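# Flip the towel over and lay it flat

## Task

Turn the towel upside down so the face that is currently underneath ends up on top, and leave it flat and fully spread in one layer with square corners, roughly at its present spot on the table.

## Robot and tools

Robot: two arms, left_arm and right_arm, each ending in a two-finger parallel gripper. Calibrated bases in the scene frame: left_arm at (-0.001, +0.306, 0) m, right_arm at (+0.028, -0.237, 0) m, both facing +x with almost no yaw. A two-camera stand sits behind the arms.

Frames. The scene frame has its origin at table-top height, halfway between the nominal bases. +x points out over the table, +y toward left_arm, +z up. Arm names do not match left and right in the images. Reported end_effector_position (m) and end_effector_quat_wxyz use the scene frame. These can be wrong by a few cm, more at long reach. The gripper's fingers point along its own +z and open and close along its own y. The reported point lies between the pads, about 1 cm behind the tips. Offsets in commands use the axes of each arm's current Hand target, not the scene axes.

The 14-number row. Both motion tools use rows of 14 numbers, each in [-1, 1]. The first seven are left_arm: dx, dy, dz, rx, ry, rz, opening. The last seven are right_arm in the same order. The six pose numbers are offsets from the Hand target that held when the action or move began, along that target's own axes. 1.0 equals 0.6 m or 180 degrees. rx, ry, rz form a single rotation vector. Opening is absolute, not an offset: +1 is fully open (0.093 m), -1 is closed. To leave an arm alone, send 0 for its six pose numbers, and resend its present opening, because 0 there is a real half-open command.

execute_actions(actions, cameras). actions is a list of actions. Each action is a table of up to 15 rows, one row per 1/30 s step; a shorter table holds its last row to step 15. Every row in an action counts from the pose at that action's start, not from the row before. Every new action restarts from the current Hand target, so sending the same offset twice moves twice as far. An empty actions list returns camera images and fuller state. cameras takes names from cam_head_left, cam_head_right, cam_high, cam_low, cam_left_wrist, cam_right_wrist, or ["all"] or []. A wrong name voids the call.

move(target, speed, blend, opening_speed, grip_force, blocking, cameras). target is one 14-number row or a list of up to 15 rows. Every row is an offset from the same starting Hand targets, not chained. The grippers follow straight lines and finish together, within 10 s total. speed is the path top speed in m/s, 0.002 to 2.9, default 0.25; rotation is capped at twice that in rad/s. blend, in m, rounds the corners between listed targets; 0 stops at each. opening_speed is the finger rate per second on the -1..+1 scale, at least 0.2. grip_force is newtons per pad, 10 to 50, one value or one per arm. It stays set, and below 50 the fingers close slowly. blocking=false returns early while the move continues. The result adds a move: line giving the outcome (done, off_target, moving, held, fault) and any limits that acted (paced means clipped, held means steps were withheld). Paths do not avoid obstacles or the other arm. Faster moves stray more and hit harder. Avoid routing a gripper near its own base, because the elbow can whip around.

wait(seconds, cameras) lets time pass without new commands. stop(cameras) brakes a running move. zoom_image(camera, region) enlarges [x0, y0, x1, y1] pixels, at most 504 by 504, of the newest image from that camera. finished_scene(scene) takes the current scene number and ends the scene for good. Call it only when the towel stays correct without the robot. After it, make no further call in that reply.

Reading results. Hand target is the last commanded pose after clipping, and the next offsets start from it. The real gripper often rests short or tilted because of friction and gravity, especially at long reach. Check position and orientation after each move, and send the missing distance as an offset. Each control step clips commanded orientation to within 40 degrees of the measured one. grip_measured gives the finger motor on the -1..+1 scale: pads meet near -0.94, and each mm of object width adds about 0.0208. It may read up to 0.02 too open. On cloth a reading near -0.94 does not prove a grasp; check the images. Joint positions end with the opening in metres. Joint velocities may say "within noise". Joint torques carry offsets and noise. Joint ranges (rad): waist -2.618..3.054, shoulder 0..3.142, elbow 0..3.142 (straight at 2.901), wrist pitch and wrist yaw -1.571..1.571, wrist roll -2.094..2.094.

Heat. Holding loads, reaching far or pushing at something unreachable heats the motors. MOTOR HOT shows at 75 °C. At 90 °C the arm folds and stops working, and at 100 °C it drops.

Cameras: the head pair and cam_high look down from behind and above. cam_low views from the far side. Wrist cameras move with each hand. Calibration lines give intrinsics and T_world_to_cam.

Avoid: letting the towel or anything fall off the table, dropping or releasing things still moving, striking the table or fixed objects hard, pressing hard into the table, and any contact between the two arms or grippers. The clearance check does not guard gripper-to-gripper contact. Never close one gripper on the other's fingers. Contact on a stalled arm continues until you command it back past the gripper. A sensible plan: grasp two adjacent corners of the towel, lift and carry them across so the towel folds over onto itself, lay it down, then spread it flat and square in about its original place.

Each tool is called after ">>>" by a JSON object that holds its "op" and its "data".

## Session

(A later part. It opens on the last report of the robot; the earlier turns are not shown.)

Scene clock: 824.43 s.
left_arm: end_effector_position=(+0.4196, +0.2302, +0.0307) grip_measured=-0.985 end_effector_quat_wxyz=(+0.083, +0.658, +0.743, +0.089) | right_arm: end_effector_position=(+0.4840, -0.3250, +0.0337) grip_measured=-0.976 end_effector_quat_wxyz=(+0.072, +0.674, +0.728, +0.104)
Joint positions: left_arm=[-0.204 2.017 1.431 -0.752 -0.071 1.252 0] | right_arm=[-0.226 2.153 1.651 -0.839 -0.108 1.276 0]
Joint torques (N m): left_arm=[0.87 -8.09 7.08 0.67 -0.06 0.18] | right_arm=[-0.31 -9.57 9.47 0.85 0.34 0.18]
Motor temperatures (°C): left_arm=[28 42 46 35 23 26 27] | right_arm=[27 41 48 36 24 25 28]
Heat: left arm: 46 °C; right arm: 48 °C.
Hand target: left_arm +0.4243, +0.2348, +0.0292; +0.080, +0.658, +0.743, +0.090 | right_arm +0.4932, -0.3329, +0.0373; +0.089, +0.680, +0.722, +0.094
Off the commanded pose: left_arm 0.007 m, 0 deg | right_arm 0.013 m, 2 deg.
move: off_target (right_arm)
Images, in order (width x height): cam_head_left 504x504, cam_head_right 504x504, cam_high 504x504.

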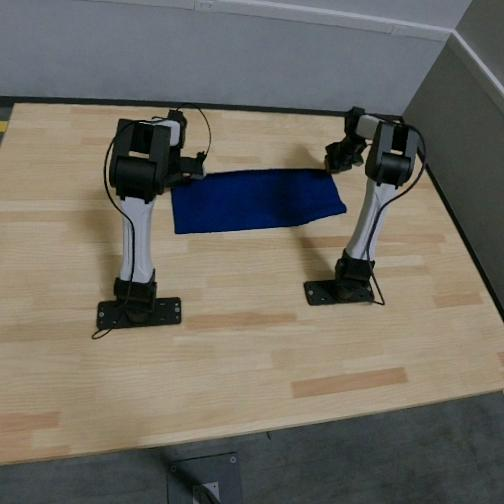

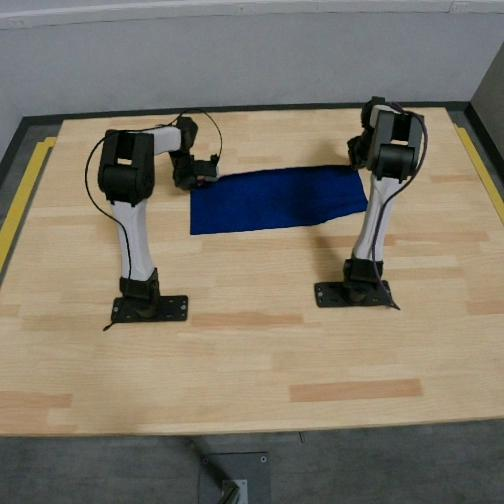

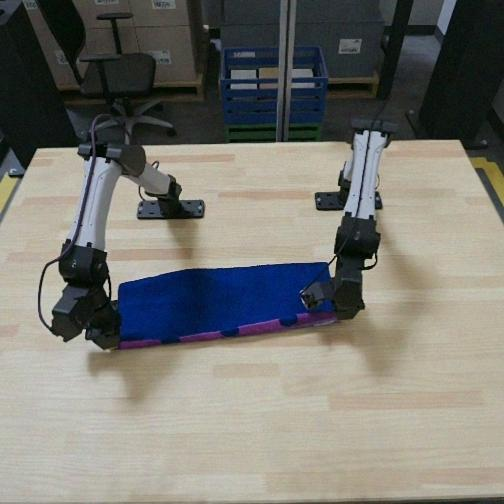

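>>> {"op": "move", "data": {"target": [[-0.005,-0.3109,-0.4614,-0.1115,0,0,-1,0.0067,-0.3080,-0.4665,-0.1328,0,0,-1],[-0.005,-0.3589,-0.4079,-0.1171,0,0,-1,0.0067,-0.3573,-0.4123,-0.1383,0,0,-1],[-0.005,-0.3069,-0.3661,-0.1059,0,0,-1,0.0067,-0.3044,-0.3692,-0.1217,0,0,-1],[-0.005,-0.1677,-0.3236,-0.0893,0,0,-1,0.0067,-0.1651,-0.3256,-0.0939,0,0,-1],[-0.0033,-0.1378,-0.2531,-0.0671,0,0,-1,0.005,-0.1350,-0.2541,-0.0717,0,0,-1],[-0.0033,-0.0940,-0.1739,-0.0504,0,0,-1,0.0033,-0.0896,-0.1733,-0.055,0,0,-1],[-0.0017,-0.0619,-0.1064,-0.0282,0,0,-1,0.0017,-0.0581,-0.1048,-0.0328,0,0,-1],[0,-0.0402,-0.0479,-0.0115,0,0,-1,0,-0.0390,-0.0473,-0.0161,0,0,-1],[0,-0.0296,-0.0120,0,0,0,-1,0,-0.0286,-0.0120,0,0,0,-1],[0,0,0,0,0,0,-1,0,0,0,0,0,0,-1]], "speed": [0.3,0.2,0.2,0.2,0.2,0.2,0.2,0.15,0.1,0.08], "blend": [0.01,0.01,0.01,0.015,0.018,0.018,0.018,0.012,0.004,0], "cameras": ["cam_high","cam_head_left","cam_head_right"]}}

>>> {"op": "zoom_image", "data": {"camera": "cam_high", "region": [80, 230, 370, 370]}}

>>> {"op": "zoom_image", "data": {"camera": "cam_head_right", "region": [170, 150, 390, 250]}}

Scene clock: 832.67 s.
left_arm: end_effector_position=(+0.4190, +0.2297, +0.0294) grip_measured=-0.985 end_effector_quat_wxyz=(+0.082, +0.659, +0.743, +0.087) | right_arm: end_effector_position=(+0.4841, -0.3250, +0.0337) grip_measured=-0.976 end_effector_quat_wxyz=(+0.073, +0.674, +0.728, +0.104)
Joint positions: left_arm=[-0.205 2.019 1.429 -0.751 -0.07 1.252 0] | right_arm=[-0.226 2.153 1.651 -0.839 -0.108 1.276 0]
Joint torques (N m): left_arm=[0.83 -8.14 7.3 0.62 -0.07 0.2] | right_arm=[-0.32 -9.57 9.5 0.86 0.33 0.19]
Heat: left arm: 47 °C; right arm: 49 °C.
Hand target: left_arm +0.4244, +0.2347, +0.0292; +0.080, +0.658, +0.743, +0.090 | right_arm +0.4932, -0.3329, +0.0374; +0.089, +0.679, +0.722, +0.094
Off the commanded pose: left_arm 0.007 m, 0 deg | right_arm 0.013 m, 2 deg.
move: off_target (right_arm)
Images, in order (width x height): cam_head_left 504x504, cam_head_right 504x504, cam_high 504x504.

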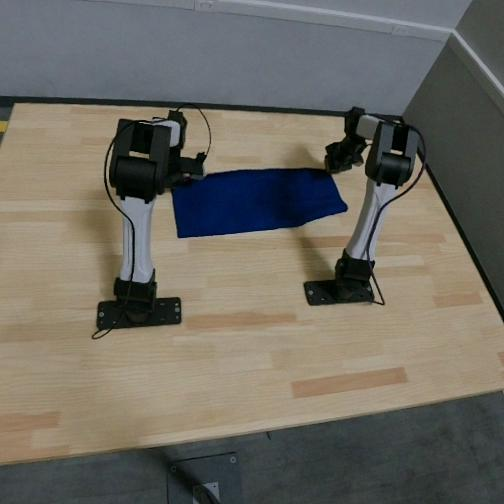

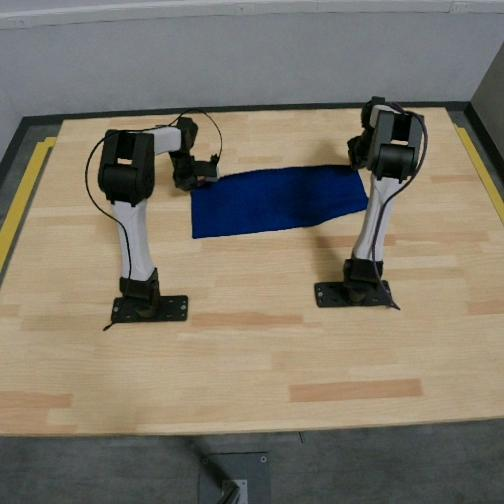

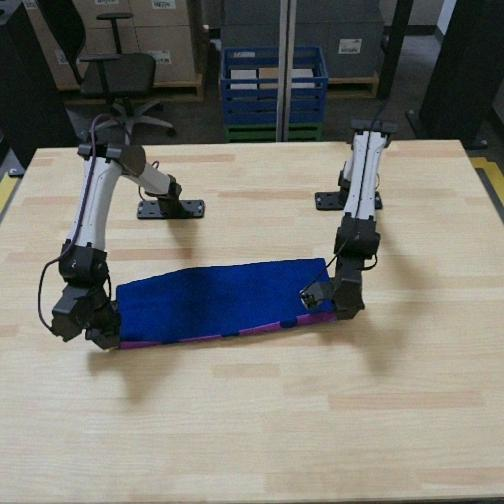

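Scaled by 1.738 from the camera's image (finer frame: 720x720).

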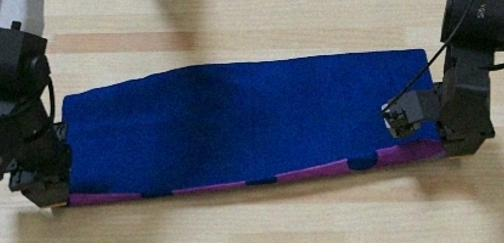

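Scaled by 2.291 from the camera's image (finer frame: 720x720).

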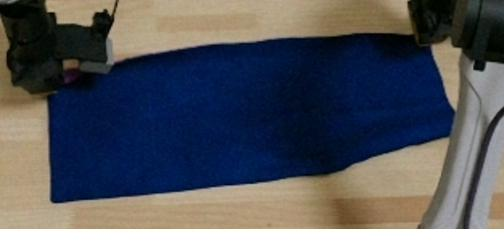

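>>> {"op": "move", "data": {"target": [[-0.005,-0.1417,-0.3976,-0.1111,0,0,-1,0.0067,-0.1342,-0.4161,-0.1222,0,0,-1],[-0.005,-0.3465,-0.4244,-0.1167,0,0,-1,0.0067,-0.3415,-0.4435,-0.1389,0,0,-1],[-0.005,-0.2602,-0.3758,-0.1056,0,0,-1,0.0067,-0.2543,-0.3930,-0.1222,0,0,-1],[-0.005,-0.1636,-0.3402,-0.0889,0,0,-1,0.0067,-0.1569,-0.3592,-0.0944,0,0,-1],[-0.0033,-0.1362,-0.2600,-0.0667,0,0,-1,0.005,-0.1310,-0.2717,-0.0722,0,0,-1],[-0.0033,-0.0932,-0.1775,-0.05,0,0,-1,0.0033,-0.0892,-0.1764,-0.0556,0,0,-1],[-0.0017,-0.0619,-0.1066,-0.0278,0,0,-1,0.0017,-0.0584,-0.1047,-0.0333,0,0,-1],[0,-0.0402,-0.0482,-0.0111,0,0,-1,0,-0.0391,-0.0472,-0.0167,0,0,-1],[0,-0.0296,-0.0122,0,0,0,-1,0,-0.0287,-0.0120,0,0,0,-1],[0,0,0,0,0,0,-1,0,0,0,0,0,0,-1]], "speed": [0.35,0.3,0.25,0.25,0.2,0.2,0.2,0.15,0.1,0.08], "blend": [0.01,0.006,0.01,0.015,0.018,0.018,0.018,0.012,0.004,0], "cameras": ["cam_high","cam_head_left","cam_head_right"]}}

>>> {"op": "zoom_image", "data": {"camera": "cam_high", "region": [80, 230, 370, 370]}}

>>> {"op": "zoom_image", "data": {"camera": "cam_head_right", "region": [170, 150, 390, 250]}}

Scene clock: 848.27 s.
left_arm: end_effector_position=(+0.4190, +0.2303, +0.0293) grip_measured=-0.985 end_effector_quat_wxyz=(+0.081, +0.658, +0.743, +0.088) | right_arm: end_effector_position=(+0.4840, -0.3248, +0.0339) grip_measured=-0.976 end_effector_quat_wxyz=(+0.072, +0.674, +0.728, +0.104)
Joint positions: left_arm=[-0.204 2.019 1.429 -0.752 -0.071 1.252 0] | right_arm=[-0.226 2.152 1.651 -0.839 -0.109 1.276 0]
Joint torques (N m): left_arm=[0.83 -8.21 7.3 0.64 -0.08 0.19] | right_arm=[-0.31 -9.55 9.51 0.84 0.34 0.19]
Heat: left arm: 47 °C; right arm: 51 °C.
Hand target: left_arm +0.4244, +0.2347, +0.0292; +0.080, +0.658, +0.743, +0.091 | right_arm +0.4932, -0.3329, +0.0374; +0.089, +0.679, +0.722, +0.095
Off the commanded pose: left_arm 0.007 m, 0 deg | right_arm 0.013 m, 2 deg.
move: off_target (right_arm)
Images, in order (width x height): cam_head_left 504x504, cam_head_right 504x504, cam_high 504x504.

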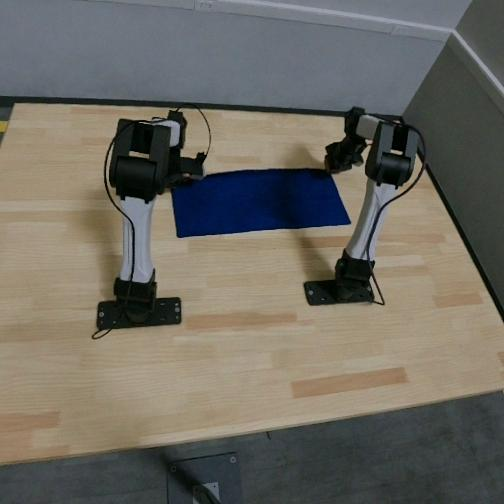

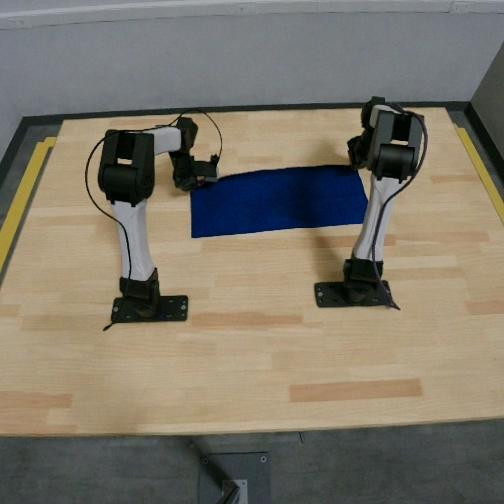

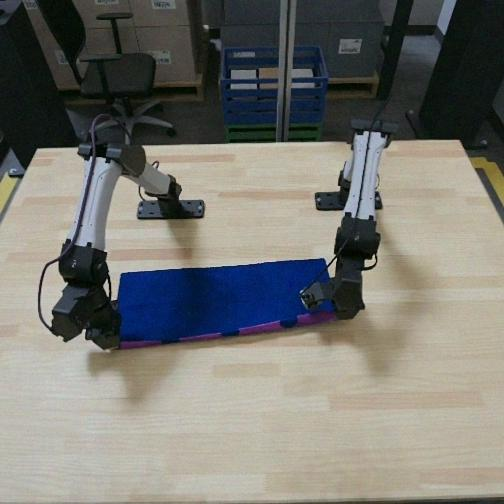

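Scaled by 1.738 from the camera's image (finer frame: 720x720).

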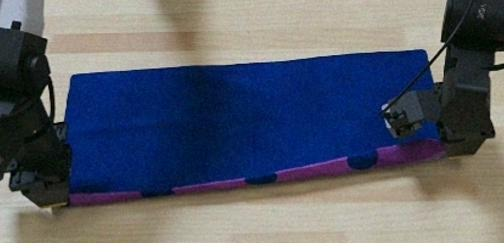

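Scaled by 2.291 from the camera's image (finer frame: 720x720).

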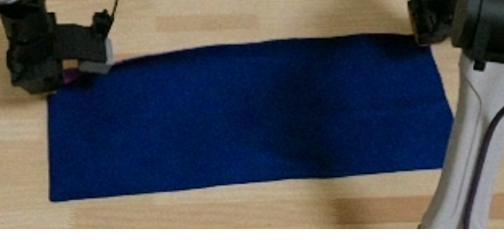

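>>> {"op": "zoom_image", "data": {"camera": "cam_high", "region": [250, 245, 370, 345]}}

>>> {"op": "zoom_image", "data": {"camera": "cam_head_left", "region": [160, 160, 260, 245]}}

Scaled by 4.200 from the camera's image (finer frame: 720x720).

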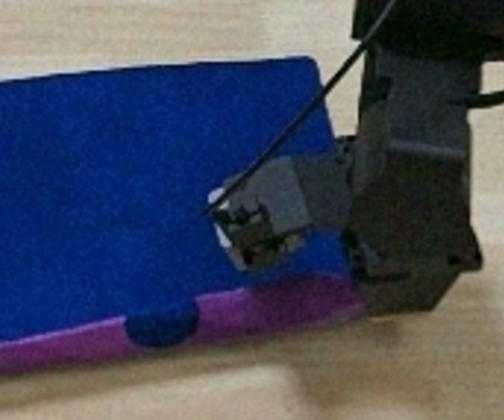

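Scaled by 5.040 from the camera's image (finer frame: 720x720).

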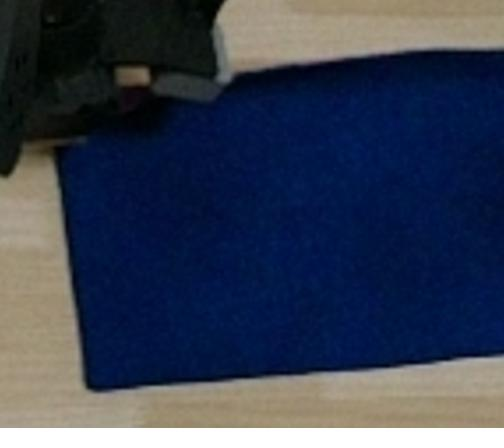

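>>> {"op": "move", "data": {"target": [[0,0.0012,-0.0049,0,0,0,0.0,0,0.0013,-0.0048,0,0,0,0.0],[0,0.0403,-0.1617,0,0,0,0.0,0,0.0434,-0.1609,0,0,0,0.0]], "speed": [0.1,0.2], "opening_speed": 2.0, "cameras": ["cam_high","cam_head_left","cam_head_right"]}}

>>> {"op": "zoom_image", "data": {"camera": "cam_high", "region": [80, 240, 370, 380]}}

>>> {"op": "zoom_image", "data": {"camera": "cam_head_left", "region": [150, 150, 370, 250]}}

Scene clock: 854.73 s.
left_arm: end_effector_position=(+0.4215, +0.2318, +0.1183) grip_measured=-0.002 end_effector_quat_wxyz=(+0.073, +0.658, +0.745, +0.083) | right_arm: end_effector_position=(+0.4885, -0.3290, +0.1263) grip_measured=-0.003 end_effector_quat_wxyz=(+0.073, +0.676, +0.727, +0.095)
Joint positions: left_arm=[-0.199 1.984 1.743 -1.12 -0.071 1.253 0.045] | right_arm=[-0.226 2.152 2.023 -1.219 -0.091 1.277 0.045]
Joint torques (N m): left_arm=[0.47 -10.32 7.8 0.51 -0.05 0.17] | right_arm=[-0.28 -11.21 9.55 0.72 0.16 0.17]
Heat: left arm: 47 °C; right arm: 51 °C.
Hand target: left_arm +0.4246, +0.2348, +0.1292; +0.080, +0.658, +0.743, +0.090 | right_arm +0.4936, -0.3329, +0.1374; +0.089, +0.680, +0.722, +0.095
Off the commanded pose: left_arm 0.012 m, 1 deg | right_arm 0.013 m, 2 deg.
move: off_target (left_arm, right_arm)
Images, in order (width x height): cam_head_left 504x504, cam_head_right 504x504, cam_high 504x504.

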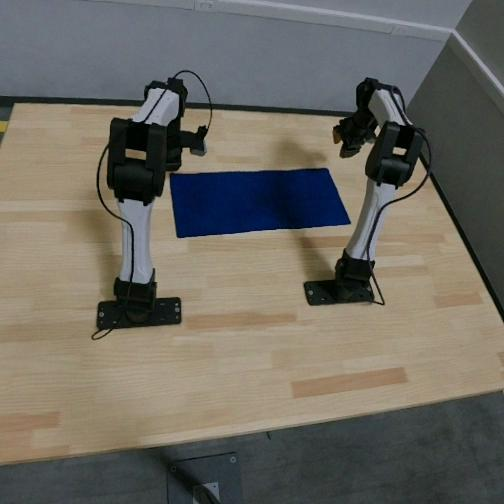

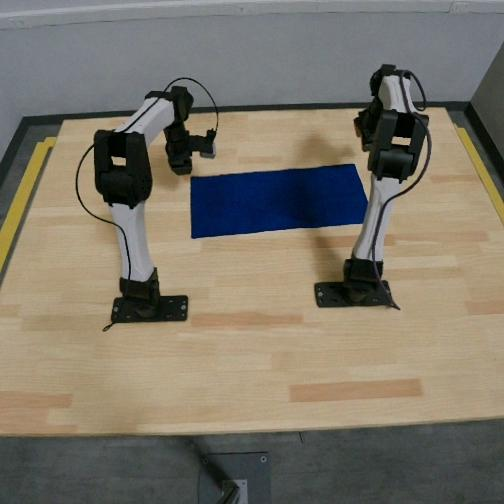

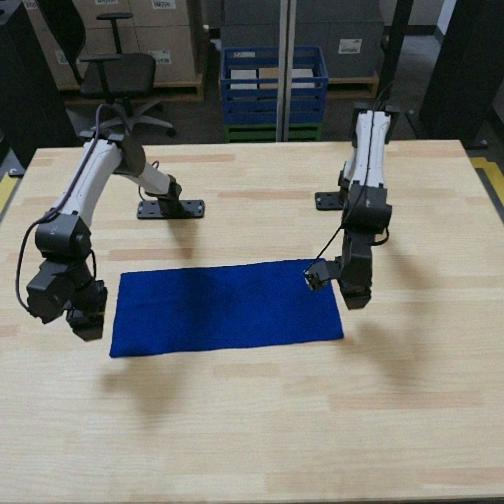

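Scaled by 1.738 from the camera's image (finer frame: 720x720).

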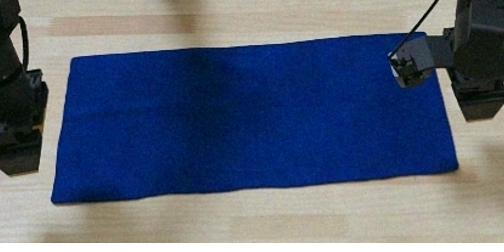

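Scaled by 2.291 from the camera's image (finer frame: 720x720).

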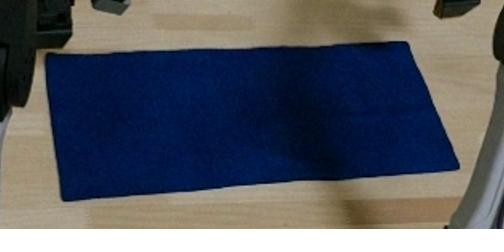

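>>> {"op": "move", "data": {"target": [[-0.0188,-0.4079,-0.0007,-0.1550,-0.0068,0.0127,0.1,0.0278,-0.4777,-0.0006,-0.1128,-0.0063,0.0136,0.1],[-0.0200,-0.3999,0.0838,-0.1550,-0.0068,0.0127,0.1,0.0266,-0.4721,0.0767,-0.1128,-0.0063,0.0136,0.1],[-0.0246,-0.2998,0.1089,-0.1550,-0.0068,0.0127,-1,0.0208,-0.3513,0.1084,-0.1128,-0.0063,0.0136,-1]], "speed": [0.45,0.12,0.15], "blend": [0.02,0.005,0], "opening_speed": 2.0, "cameras": ["cam_high","cam_left_wrist","cam_right_wrist"]}}

Scene clock: 867.10 s.
left_arm: end_effector_position=(+0.2669, +0.2020, +0.0242) grip_measured=-0.986 end_effector_quat_wxyz=(+0.238, +0.635, +0.686, +0.265) | right_arm: end_effector_position=(+0.3043, -0.3301, +0.0229) grip_measured=-0.975 end_effector_quat_wxyz=(+0.205, +0.668, +0.681, +0.219)
Joint positions: left_arm=[-0.629 1.325 0.407 -0.063 -0.457 1.003 0] | right_arm=[-0.492 1.344 0.485 -0.171 -0.297 1.139 0]
Joint torques (N m): left_arm=[0.51 -2.81 4.96 1.43 -0.14 0.11] | right_arm=[0.18 -3.15 4.96 1.81 0.03 0.12]
Motor temperatures (°C): left_arm=[28 44 47 33 23 26 27] | right_arm=[27 46 51 35 24 25 28]
Heat: left arm: 47 °C; right arm: 51 °C.
Hand target: left_arm +0.2686, +0.2010, +0.0227; +0.242, +0.635, +0.685, +0.262 | right_arm +0.3061, -0.3318, +0.0202; +0.212, +0.669, +0.679, +0.215
Off the commanded pose: left_arm 0.003 m, 1 deg | right_arm 0.004 m, 1 deg.
move: done; target 3's new opening was sent with left_arm's hand 0.012 m and 3 deg from that target
cam_left_wrist: T_world_to_cam=[[-0.74569, -0.04471, -0.66479, 0.22584], [-0.33707, 0.88597, 0.3185, -0.05558], [0.57474, 0.46158, -0.67573, -0.14197]] pos_world=[0.23127, 0.12487, 0.0719]
cam_right_wrist: T_world_to_cam=[[-0.81478, -0.0186, -0.57948, 0.25638], [-0.27594, 0.89146, 0.35937, 0.40796], [0.5099, 0.45271, -0.73148, 0.09283]] pos_world=[0.27413, -0.40094, 0.06986]

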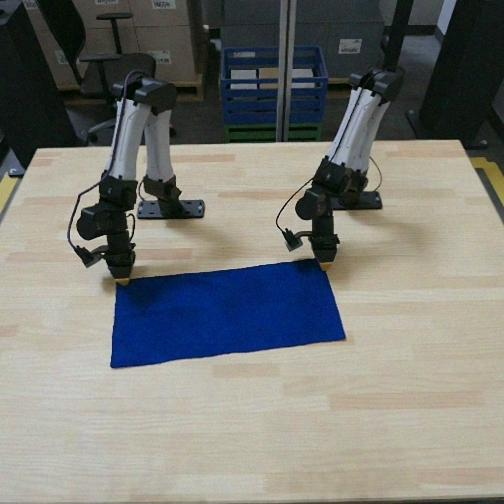

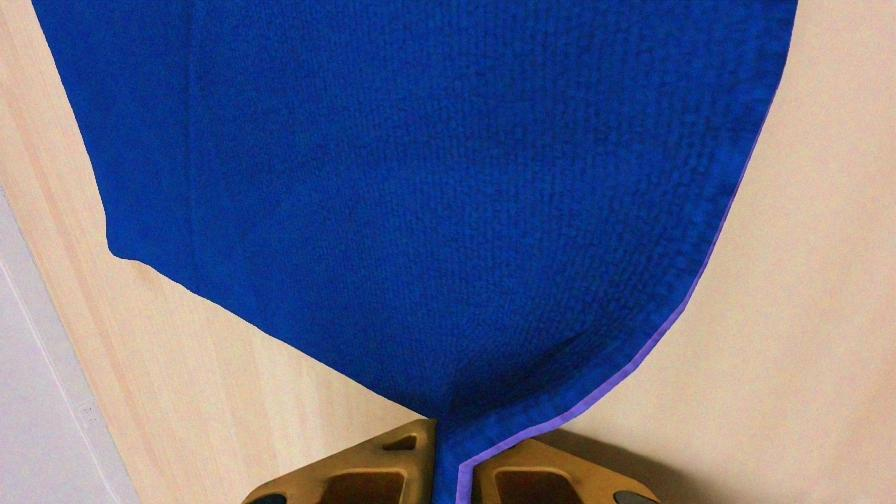

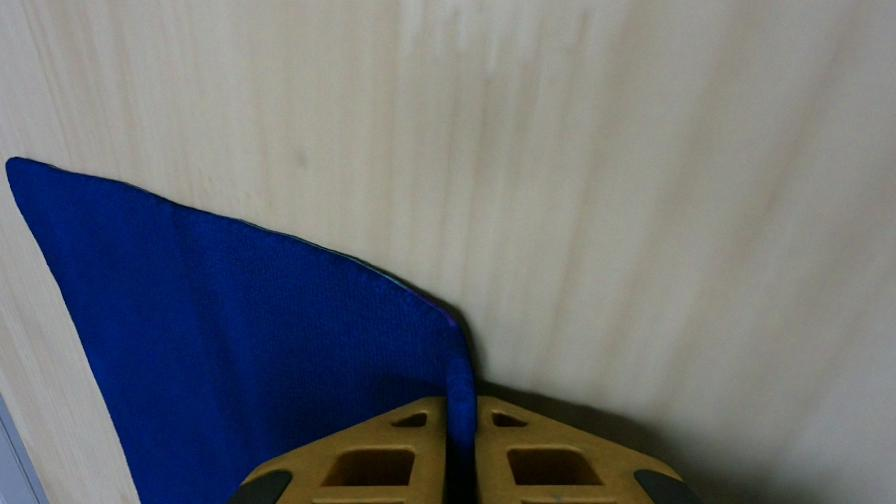

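>>> {"op": "move", "data": {"target": [[0.0083,0.2716,-0.2434,0.0444,0,0,-1,-0.0083,0.2492,-0.2890,-0.0111,0,0,-1],[0.0083,0.1123,-0.3731,0.0389,0,0,-1,-0.0083,0.0714,-0.3966,-0.0278,0,0,-1],[0.0083,0.1657,-0.2896,0.05,0,0,-1,-0.0083,0.1361,-0.3194,-0.0111,0,0,-1],[0.0083,0.2343,-0.2129,0.0667,0,0,-1,-0.0083,0.2160,-0.2542,0.0167,0,0,-1],[0.01,0.2164,-0.1243,0.0889,0,0,-1,-0.01,0.2114,-0.1646,0.0389,0,0,-1],[0.01,0.2111,-0.0263,0.1056,0,0,-1,-0.0117,0.2191,-0.0621,0.0556,0,0,-1],[0.0117,0.2055,0.0510,0.1278,0,0,-1,-0.0133,0.2235,0.0159,0.0778,0,0,-1],[0.0133,0.1972,0.1128,0.1444,0,0,-1,-0.015,0.2220,0.0764,0.0944,0,0,-1],[0.0133,0.1897,0.1495,0.1556,0,0,-1,-0.015,0.2197,0.1131,0.1111,0,0,-1],[0.0133,0.2101,0.1742,0.1556,0,0,-1,-0.015,0.2426,0.1342,0.1111,0,0,-1]], "speed": [0.35,0.3,0.25,0.25,0.2,0.2,0.2,0.15,0.1,0.08], "blend": [0.01,0.006,0.01,0.015,0.018,0.018,0.018,0.012,0.004,0], "cameras": ["cam_high","cam_head_left","cam_head_right"]}}

>>> {"op": "zoom_image", "data": {"camera": "cam_high", "region": [80, 240, 370, 380]}}

>>> {"op": "zoom_image", "data": {"camera": "cam_head_left", "region": [150, 150, 370, 250]}}

Scene clock: 875.70 s.
left_arm: end_effector_position=(+0.4266, +0.2170, +0.0306) grip_measured=-0.987 end_effector_quat_wxyz=(+0.085, +0.675, +0.728, +0.087) | right_arm: end_effector_position=(+0.4630, -0.3319, +0.0348) grip_measured=-0.976 end_effector_quat_wxyz=(+0.079, +0.691, +0.711, +0.103)
Joint positions: left_arm=[-0.229 2.05 1.479 -0.766 -0.068 1.272 0] | right_arm=[-0.249 2.07 1.525 -0.784 -0.1 1.301 0]
Joint torques (N m): left_arm=[0.8 -8.21 7.25 0.6 -0.06 0.17] | right_arm=[-0.17 -8.92 9.37 0.82 0.31 0.19]
Heat: left arm: 46 °C; right arm: 50 °C.
Hand target: left_arm +0.4311, +0.2214, +0.0287; +0.081, +0.675, +0.728, +0.088 | right_arm +0.4716, -0.3386, +0.0384; +0.093, +0.696, +0.706, +0.094
Off the commanded pose: left_arm 0.007 m, 0 deg | right_arm 0.011 m, 2 deg.
move: off_target (right_arm)
Images, in order (width x height): cam_head_left 504x504, cam_head_right 504x504, cam_high 504x504.

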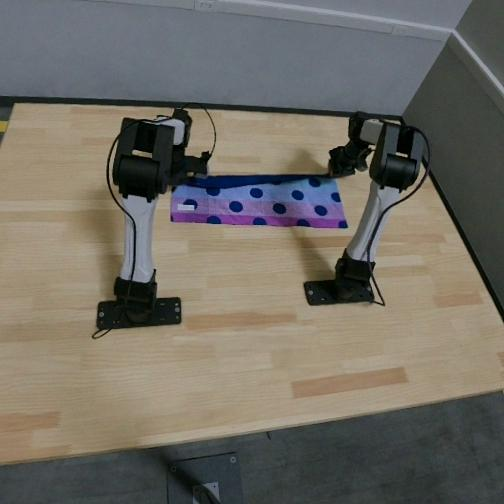

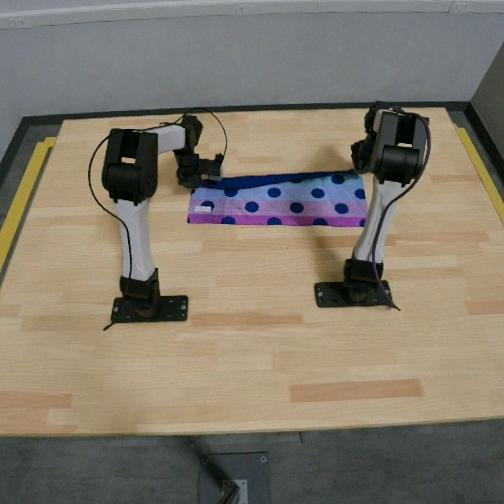

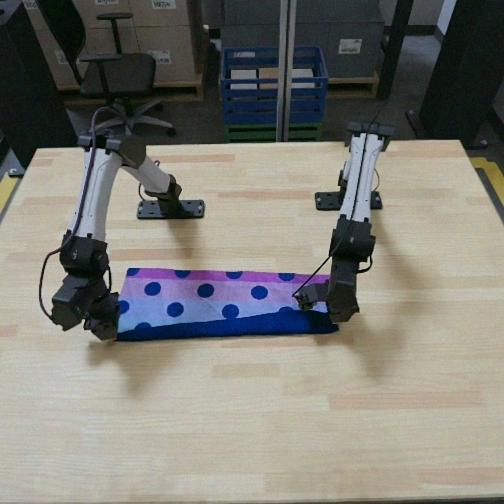

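Scaled by 1.738 from the camera's image (finer frame: 720x720).

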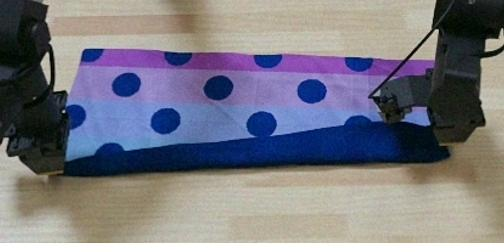

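Scaled by 2.291 from the camera's image (finer frame: 720x720).

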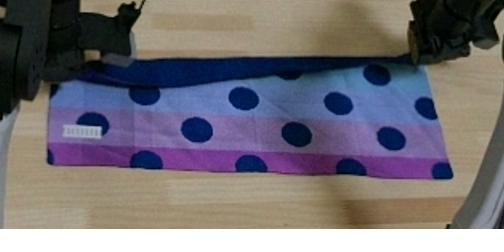

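>>> {"op": "move", "data": {"target": [[-0.005,-0.1417,-0.3976,-0.1111,0,0,-1,0.0067,-0.1385,-0.4000,-0.1222,0,0,-1],[-0.005,-0.3344,-0.4729,-0.1167,0,0,-1,0.0067,-0.3329,-0.4757,-0.1389,0,0,-1]], "speed": [0.3,0.2], "blend": [0.02,0], "cameras": ["all"]}}

Scene clock: 887.43 s.
left_arm: end_effector_position=(+0.1692, +0.1961, +0.2510) grip_measured=-0.987 end_effector_quat_wxyz=(+0.201, +0.653, +0.698, +0.212) | right_arm: end_effector_position=(+0.2014, -0.3356, +0.2566) grip_measured=-0.976 end_effector_quat_wxyz=(+0.231, +0.667, +0.665, +0.242)
Joint positions: left_arm=[-0.984 1.06 1.302 -1.487 -0.504 0.602 0] | right_arm=[-0.981 0.973 1.244 -1.431 -0.562 0.71 0]
Joint torques (N m): left_arm=[-0.46 -1.14 7.02 0.7 -0.6 -0.04] | right_arm=[-0.95 -0.57 6.93 1.31 -0.46 -0.13]
Heat: left arm: 46 °C; right arm: 50 °C.
Hand target: left_arm +0.1698, +0.1983, +0.2566; +0.203, +0.648, +0.700, +0.219 | right_arm +0.2040, -0.3382, +0.2614; +0.241, +0.659, +0.669, +0.245
Off the commanded pose: left_arm 0.006 m, 1 deg | right_arm 0.006 m, 2 deg.
move: done
cam_left_wrist: T_world_to_cam=[[-0.82868, -0.04768, -0.55768, 0.29128], [-0.27921, 0.89875, 0.33805, -0.1727], [0.4851, 0.43585, -0.7581, 0.11099]] pos_world=[0.13931, 0.12073, 0.30496]
cam_right_wrist: T_world_to_cam=[[-0.7707, 0.00156, -0.6372, 0.32054], [-0.28124, 0.89649, 0.34235, 0.30762], [0.57178, 0.44305, -0.69049, 0.29252]] pos_world=[0.1663, -0.40588, 0.30092]

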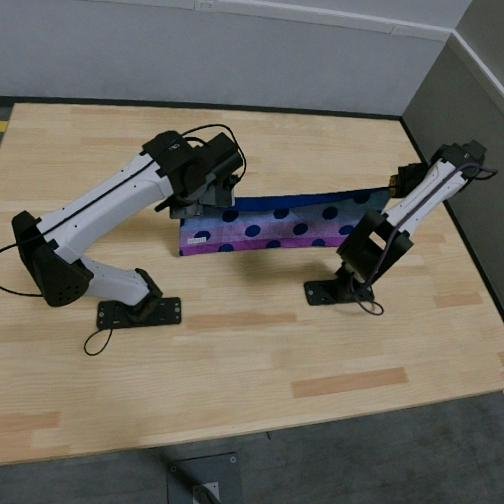

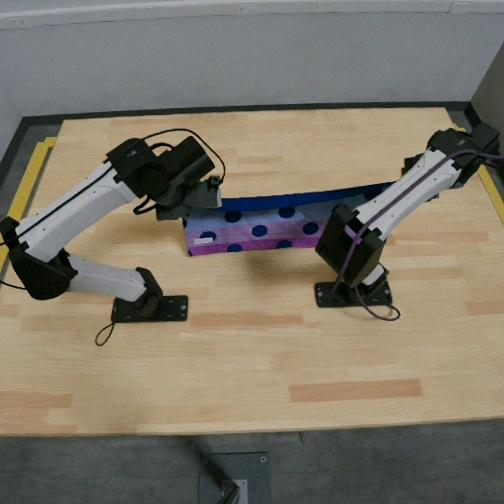

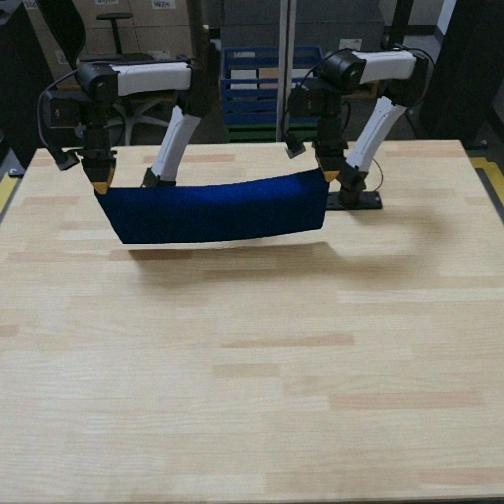

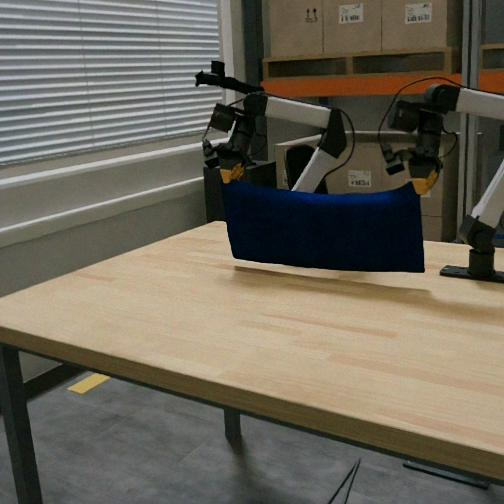

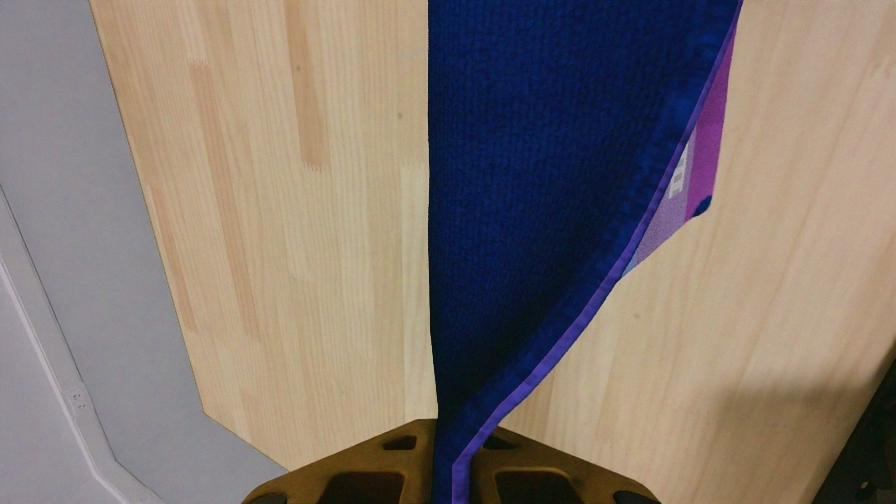

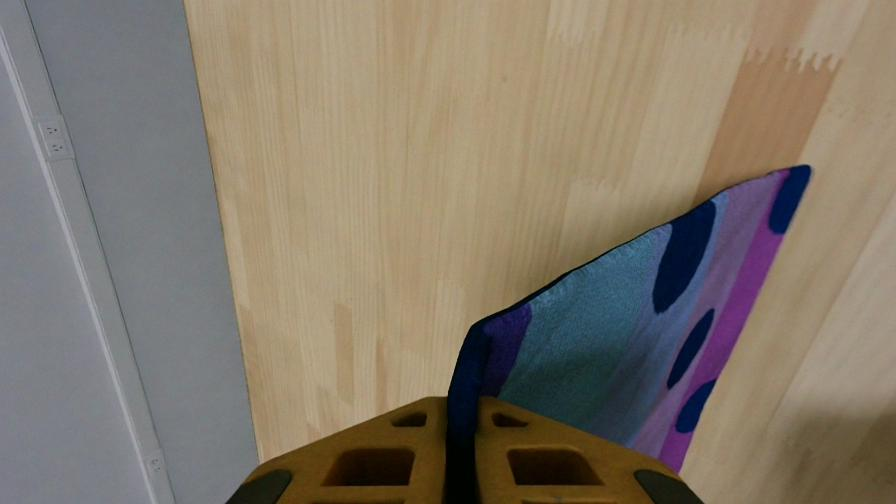

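>>> {"op": "move", "data": {"target": [0,-0.0191,0.0273,0,0,0,-1,0,-0.0215,0.0255,0,0,0,-1], "speed": 0.1, "cameras": ["cam_high","cam_low"]}}

>>> {"op": "zoom_image", "data": {"camera": "cam_low", "region": [200, 170, 450, 300]}}

>>> {"op": "zoom_image", "data": {"camera": "cam_high", "region": [80, 160, 360, 280]}}

Scene clock: 892.37 s.
left_arm: end_effector_position=(+0.1679, +0.1985, +0.2340) grip_measured=-0.987 end_effector_quat_wxyz=(+0.191, +0.656, +0.698, +0.215) | right_arm: end_effector_position=(+0.2000, -0.3332, +0.2386) grip_measured=-0.976 end_effector_quat_wxyz=(+0.218, +0.671, +0.665, +0.245)
Joint positions: left_arm=[-0.984 1.041 1.225 -1.452 -0.506 0.6 0] | right_arm=[-0.981 0.955 1.168 -1.401 -0.563 0.708 0]
Joint torques (N m): left_arm=[-0.46 -2.28 5.15 0.98 -0.58 -0.08] | right_arm=[-0.94 -2.1 5.08 1.62 -0.45 -0.13]
Heat: left arm: 46 °C; right arm: 49 °C.
Hand target: left_arm +0.1697, +0.1983, +0.2367; +0.203, +0.648, +0.700, +0.219 | right_arm +0.2041, -0.3383, +0.2415; +0.241, +0.659, +0.669, +0.245
Off the commanded pose: left_arm 0.003 m, 2 deg | right_arm 0.007 m, 3 deg.
move: off_target (right_arm)

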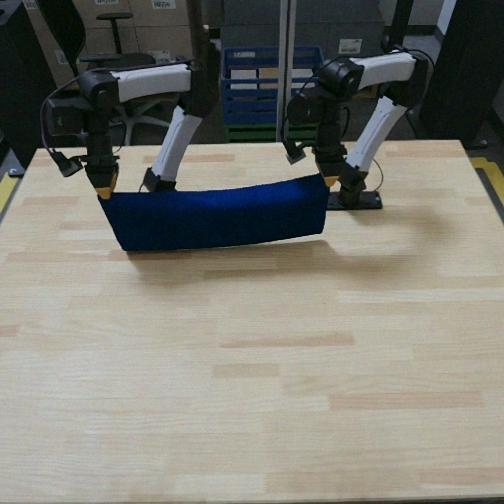

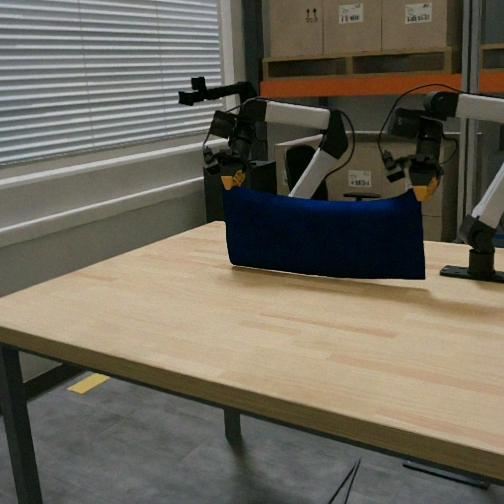

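Scaled by 2.016 from the camera's image (finer frame: 720x720).

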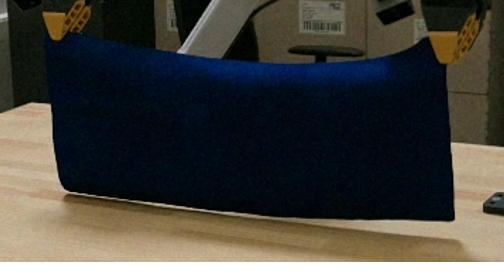

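Scaled by 1.800 from the camera's image (finer frame: 720x720).

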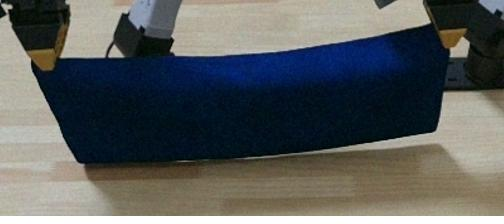

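>>> {"op": "move", "data": {"target": [0,-0.0095,0.0137,0,0,0,-1,0,-0.0108,0.0127,0,0,0,-1], "speed": 0.1, "cameras": ["cam_high","cam_low"]}}

>>> {"op": "zoom_image", "data": {"camera": "cam_low", "region": [200, 170, 450, 300]}}

>>> {"op": "zoom_image", "data": {"camera": "cam_high", "region": [80, 160, 360, 280]}}

Scene clock: 894.47 s.
left_arm: end_effector_position=(+0.1681, +0.1983, +0.2238) grip_measured=-0.987 end_effector_quat_wxyz=(+0.190, +0.656, +0.698, +0.215) | right_arm: end_effector_position=(+0.2001, -0.3332, +0.2287) grip_measured=-0.976 end_effector_quat_wxyz=(+0.219, +0.671, +0.665, +0.245)
Joint positions: left_arm=[-0.984 1.028 1.176 -1.418 -0.506 0.6 0] | right_arm=[-0.981 0.939 1.119 -1.368 -0.563 0.708 0]
Joint torques (N m): left_arm=[-0.49 -2.54 5.15 1.01 -0.56 -0.05] | right_arm=[-0.96 -2.11 5.14 1.6 -0.46 -0.12]
Motor temperatures (°C): left_arm=[28 43 46 33 24 26 27] | right_arm=[27 41 49 35 24 25 28]
Heat: left arm: 46 °C; right arm: 49 °C.
Hand target: left_arm +0.1697, +0.1983, +0.2267; +0.203, +0.648, +0.700, +0.219 | right_arm +0.2040, -0.3382, +0.2315; +0.241, +0.659, +0.669, +0.245
Off the commanded pose: left_arm 0.003 m, 2 deg | right_arm 0.007 m, 3 deg.
move: off_target (right_arm)

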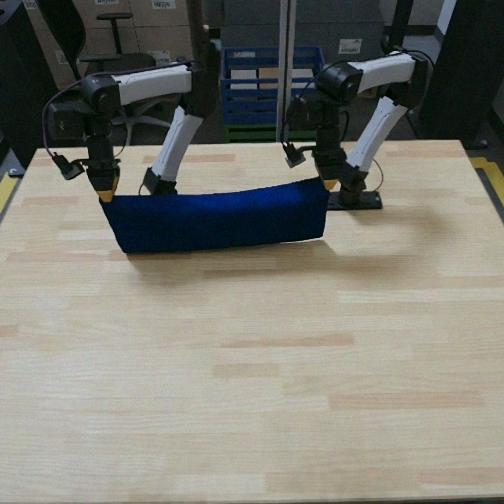

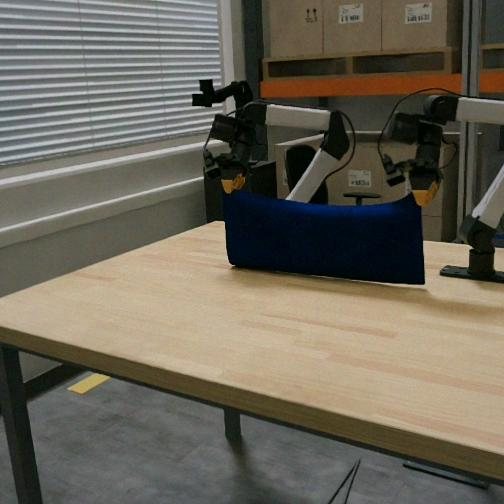

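Scaled by 2.016 from the camera's image (finer frame: 720x720).

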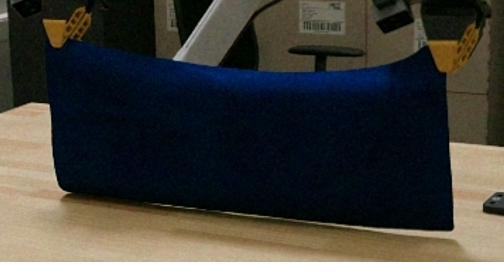

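Scaled by 1.800 from the camera's image (finer frame: 720x720).

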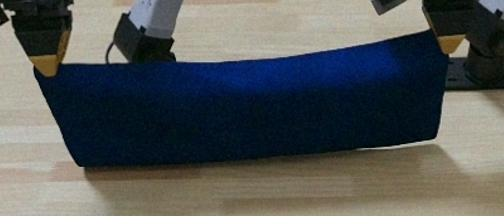

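>>> {"op": "move", "data": {"target": [0,0.0048,-0.0068,0,0,0,-1,0,0.0215,-0.0255,0,0,0,-1], "speed": 0.1, "cameras": ["cam_high","cam_low"]}}

>>> {"op": "zoom_image", "data": {"camera": "cam_low", "region": [200, 170, 450, 300]}}

>>> {"op": "zoom_image", "data": {"camera": "cam_high", "region": [80, 160, 360, 280]}}

Scene clock: 899.47 s.
left_arm: end_effector_position=(+0.1681, +0.1983, +0.2238) grip_measured=-0.987 end_effector_quat_wxyz=(+0.190, +0.656, +0.698, +0.215) | right_arm: end_effector_position=(+0.2002, -0.3334, +0.2383) grip_measured=-0.976 end_effector_quat_wxyz=(+0.220, +0.671, +0.665, +0.245)
Joint positions: left_arm=[-0.984 1.028 1.176 -1.417 -0.506 0.6 0] | right_arm=[-0.981 0.954 1.165 -1.397 -0.564 0.708 0]
Joint torques (N m): left_arm=[-0.49 -1.95 7.06 0.8 -0.57 -0.05] | right_arm=[-0.96 -0.58 9.29 1.25 -0.45 -0.11]
Heat: left arm: 46 °C; right arm: 49 °C.
Hand target: left_arm +0.1698, +0.1983, +0.2317; +0.203, +0.648, +0.700, +0.219 | right_arm +0.2040, -0.3382, +0.2515; +0.241, +0.659, +0.669, +0.245
Off the commanded pose: left_arm 0.008 m, 2 deg | right_arm 0.015 m, 3 deg.
move: off_target (right_arm)

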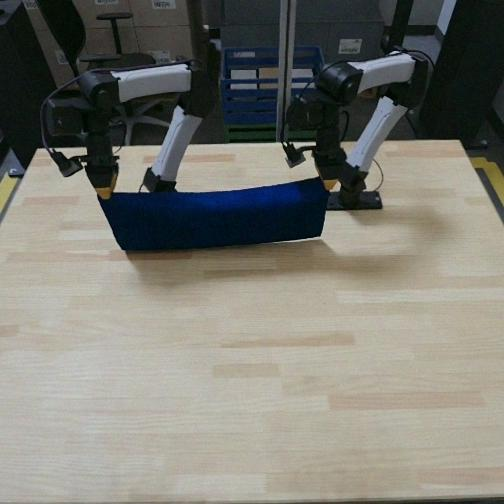

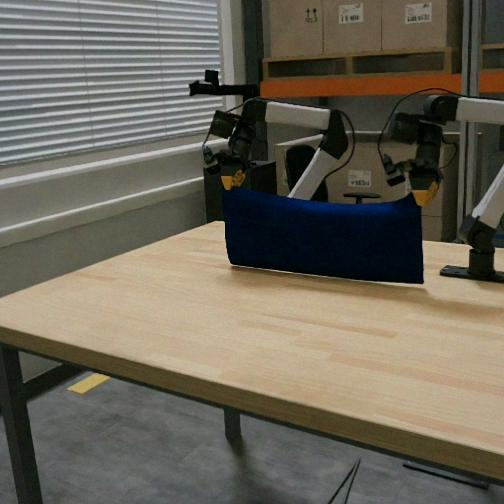

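Scaled by 2.016 from the camera's image (finer frame: 720x720).

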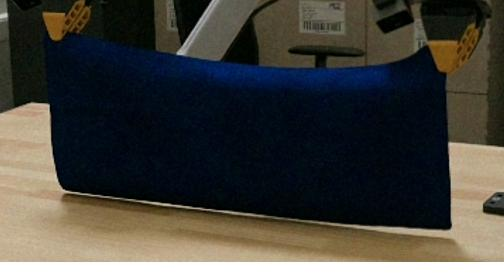

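Scaled by 1.800 from the camera's image (finer frame: 720x720).

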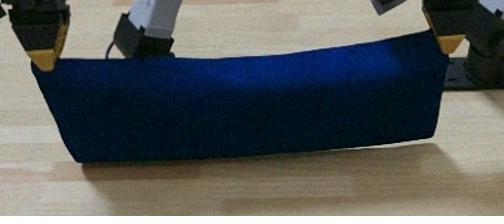

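>>> {"op": "move", "data": {"target": [[0,0.0286,-0.0410,0,0,0,-1,0,0.0323,-0.0382,0,0,0,-1],[0,-0.0007,0.0010,0,0,0,-1,0,0.0016,-0.0019,0,0,0,-1]], "speed": [0.15,0.1], "cameras": ["cam_high","cam_low"]}}

>>> {"op": "zoom_image", "data": {"camera": "cam_low", "region": [200, 170, 450, 300]}}

>>> {"op": "zoom_image", "data": {"camera": "cam_high", "region": [80, 160, 360, 280]}}

Scene clock: 903.13 s.
left_arm: end_effector_position=(+0.1682, +0.1984, +0.2287) grip_measured=-0.987 end_effector_quat_wxyz=(+0.192, +0.655, +0.698, +0.215) | right_arm: end_effector_position=(+0.2000, -0.3330, +0.2502) grip_measured=-0.976 end_effector_quat_wxyz=(+0.218, +0.671, +0.665, +0.245)
Joint positions: left_arm=[-0.984 1.032 1.198 -1.431 -0.507 0.6 0] | right_arm=[-0.981 0.976 1.226 -1.44 -0.564 0.707 0]
Joint torques (N m): left_arm=[-0.53 -2.28 5.14 0.95 -0.56 -0.04] | right_arm=[-0.99 -2.17 4.89 1.61 -0.45 -0.12]
Heat: left arm: 46 °C; right arm: 49 °C.
Hand target: left_arm +0.1698, +0.1983, +0.2308; +0.203, +0.649, +0.700, +0.219 | right_arm +0.2040, -0.3382, +0.2529; +0.241, +0.660, +0.669, +0.245
Off the commanded pose: left_arm 0.003 m, 2 deg | right_arm 0.007 m, 3 deg.
move: off_target (right_arm)

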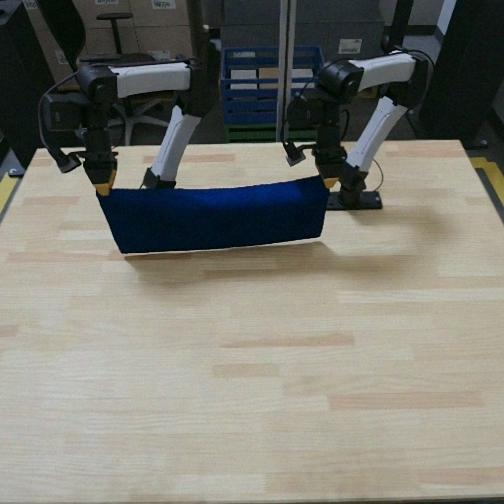

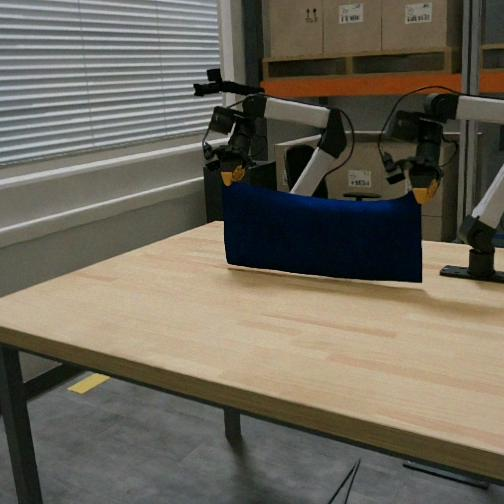

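Scaled by 2.016 from the camera's image (finer frame: 720x720).

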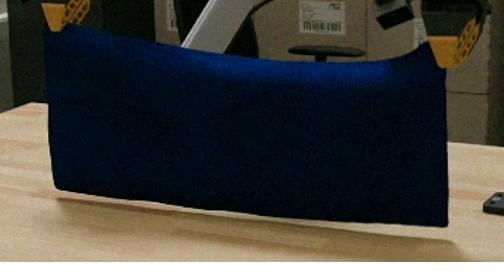

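Scaled by 1.800 from the camera's image (finer frame: 720x720).

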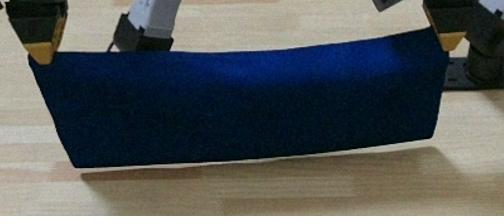

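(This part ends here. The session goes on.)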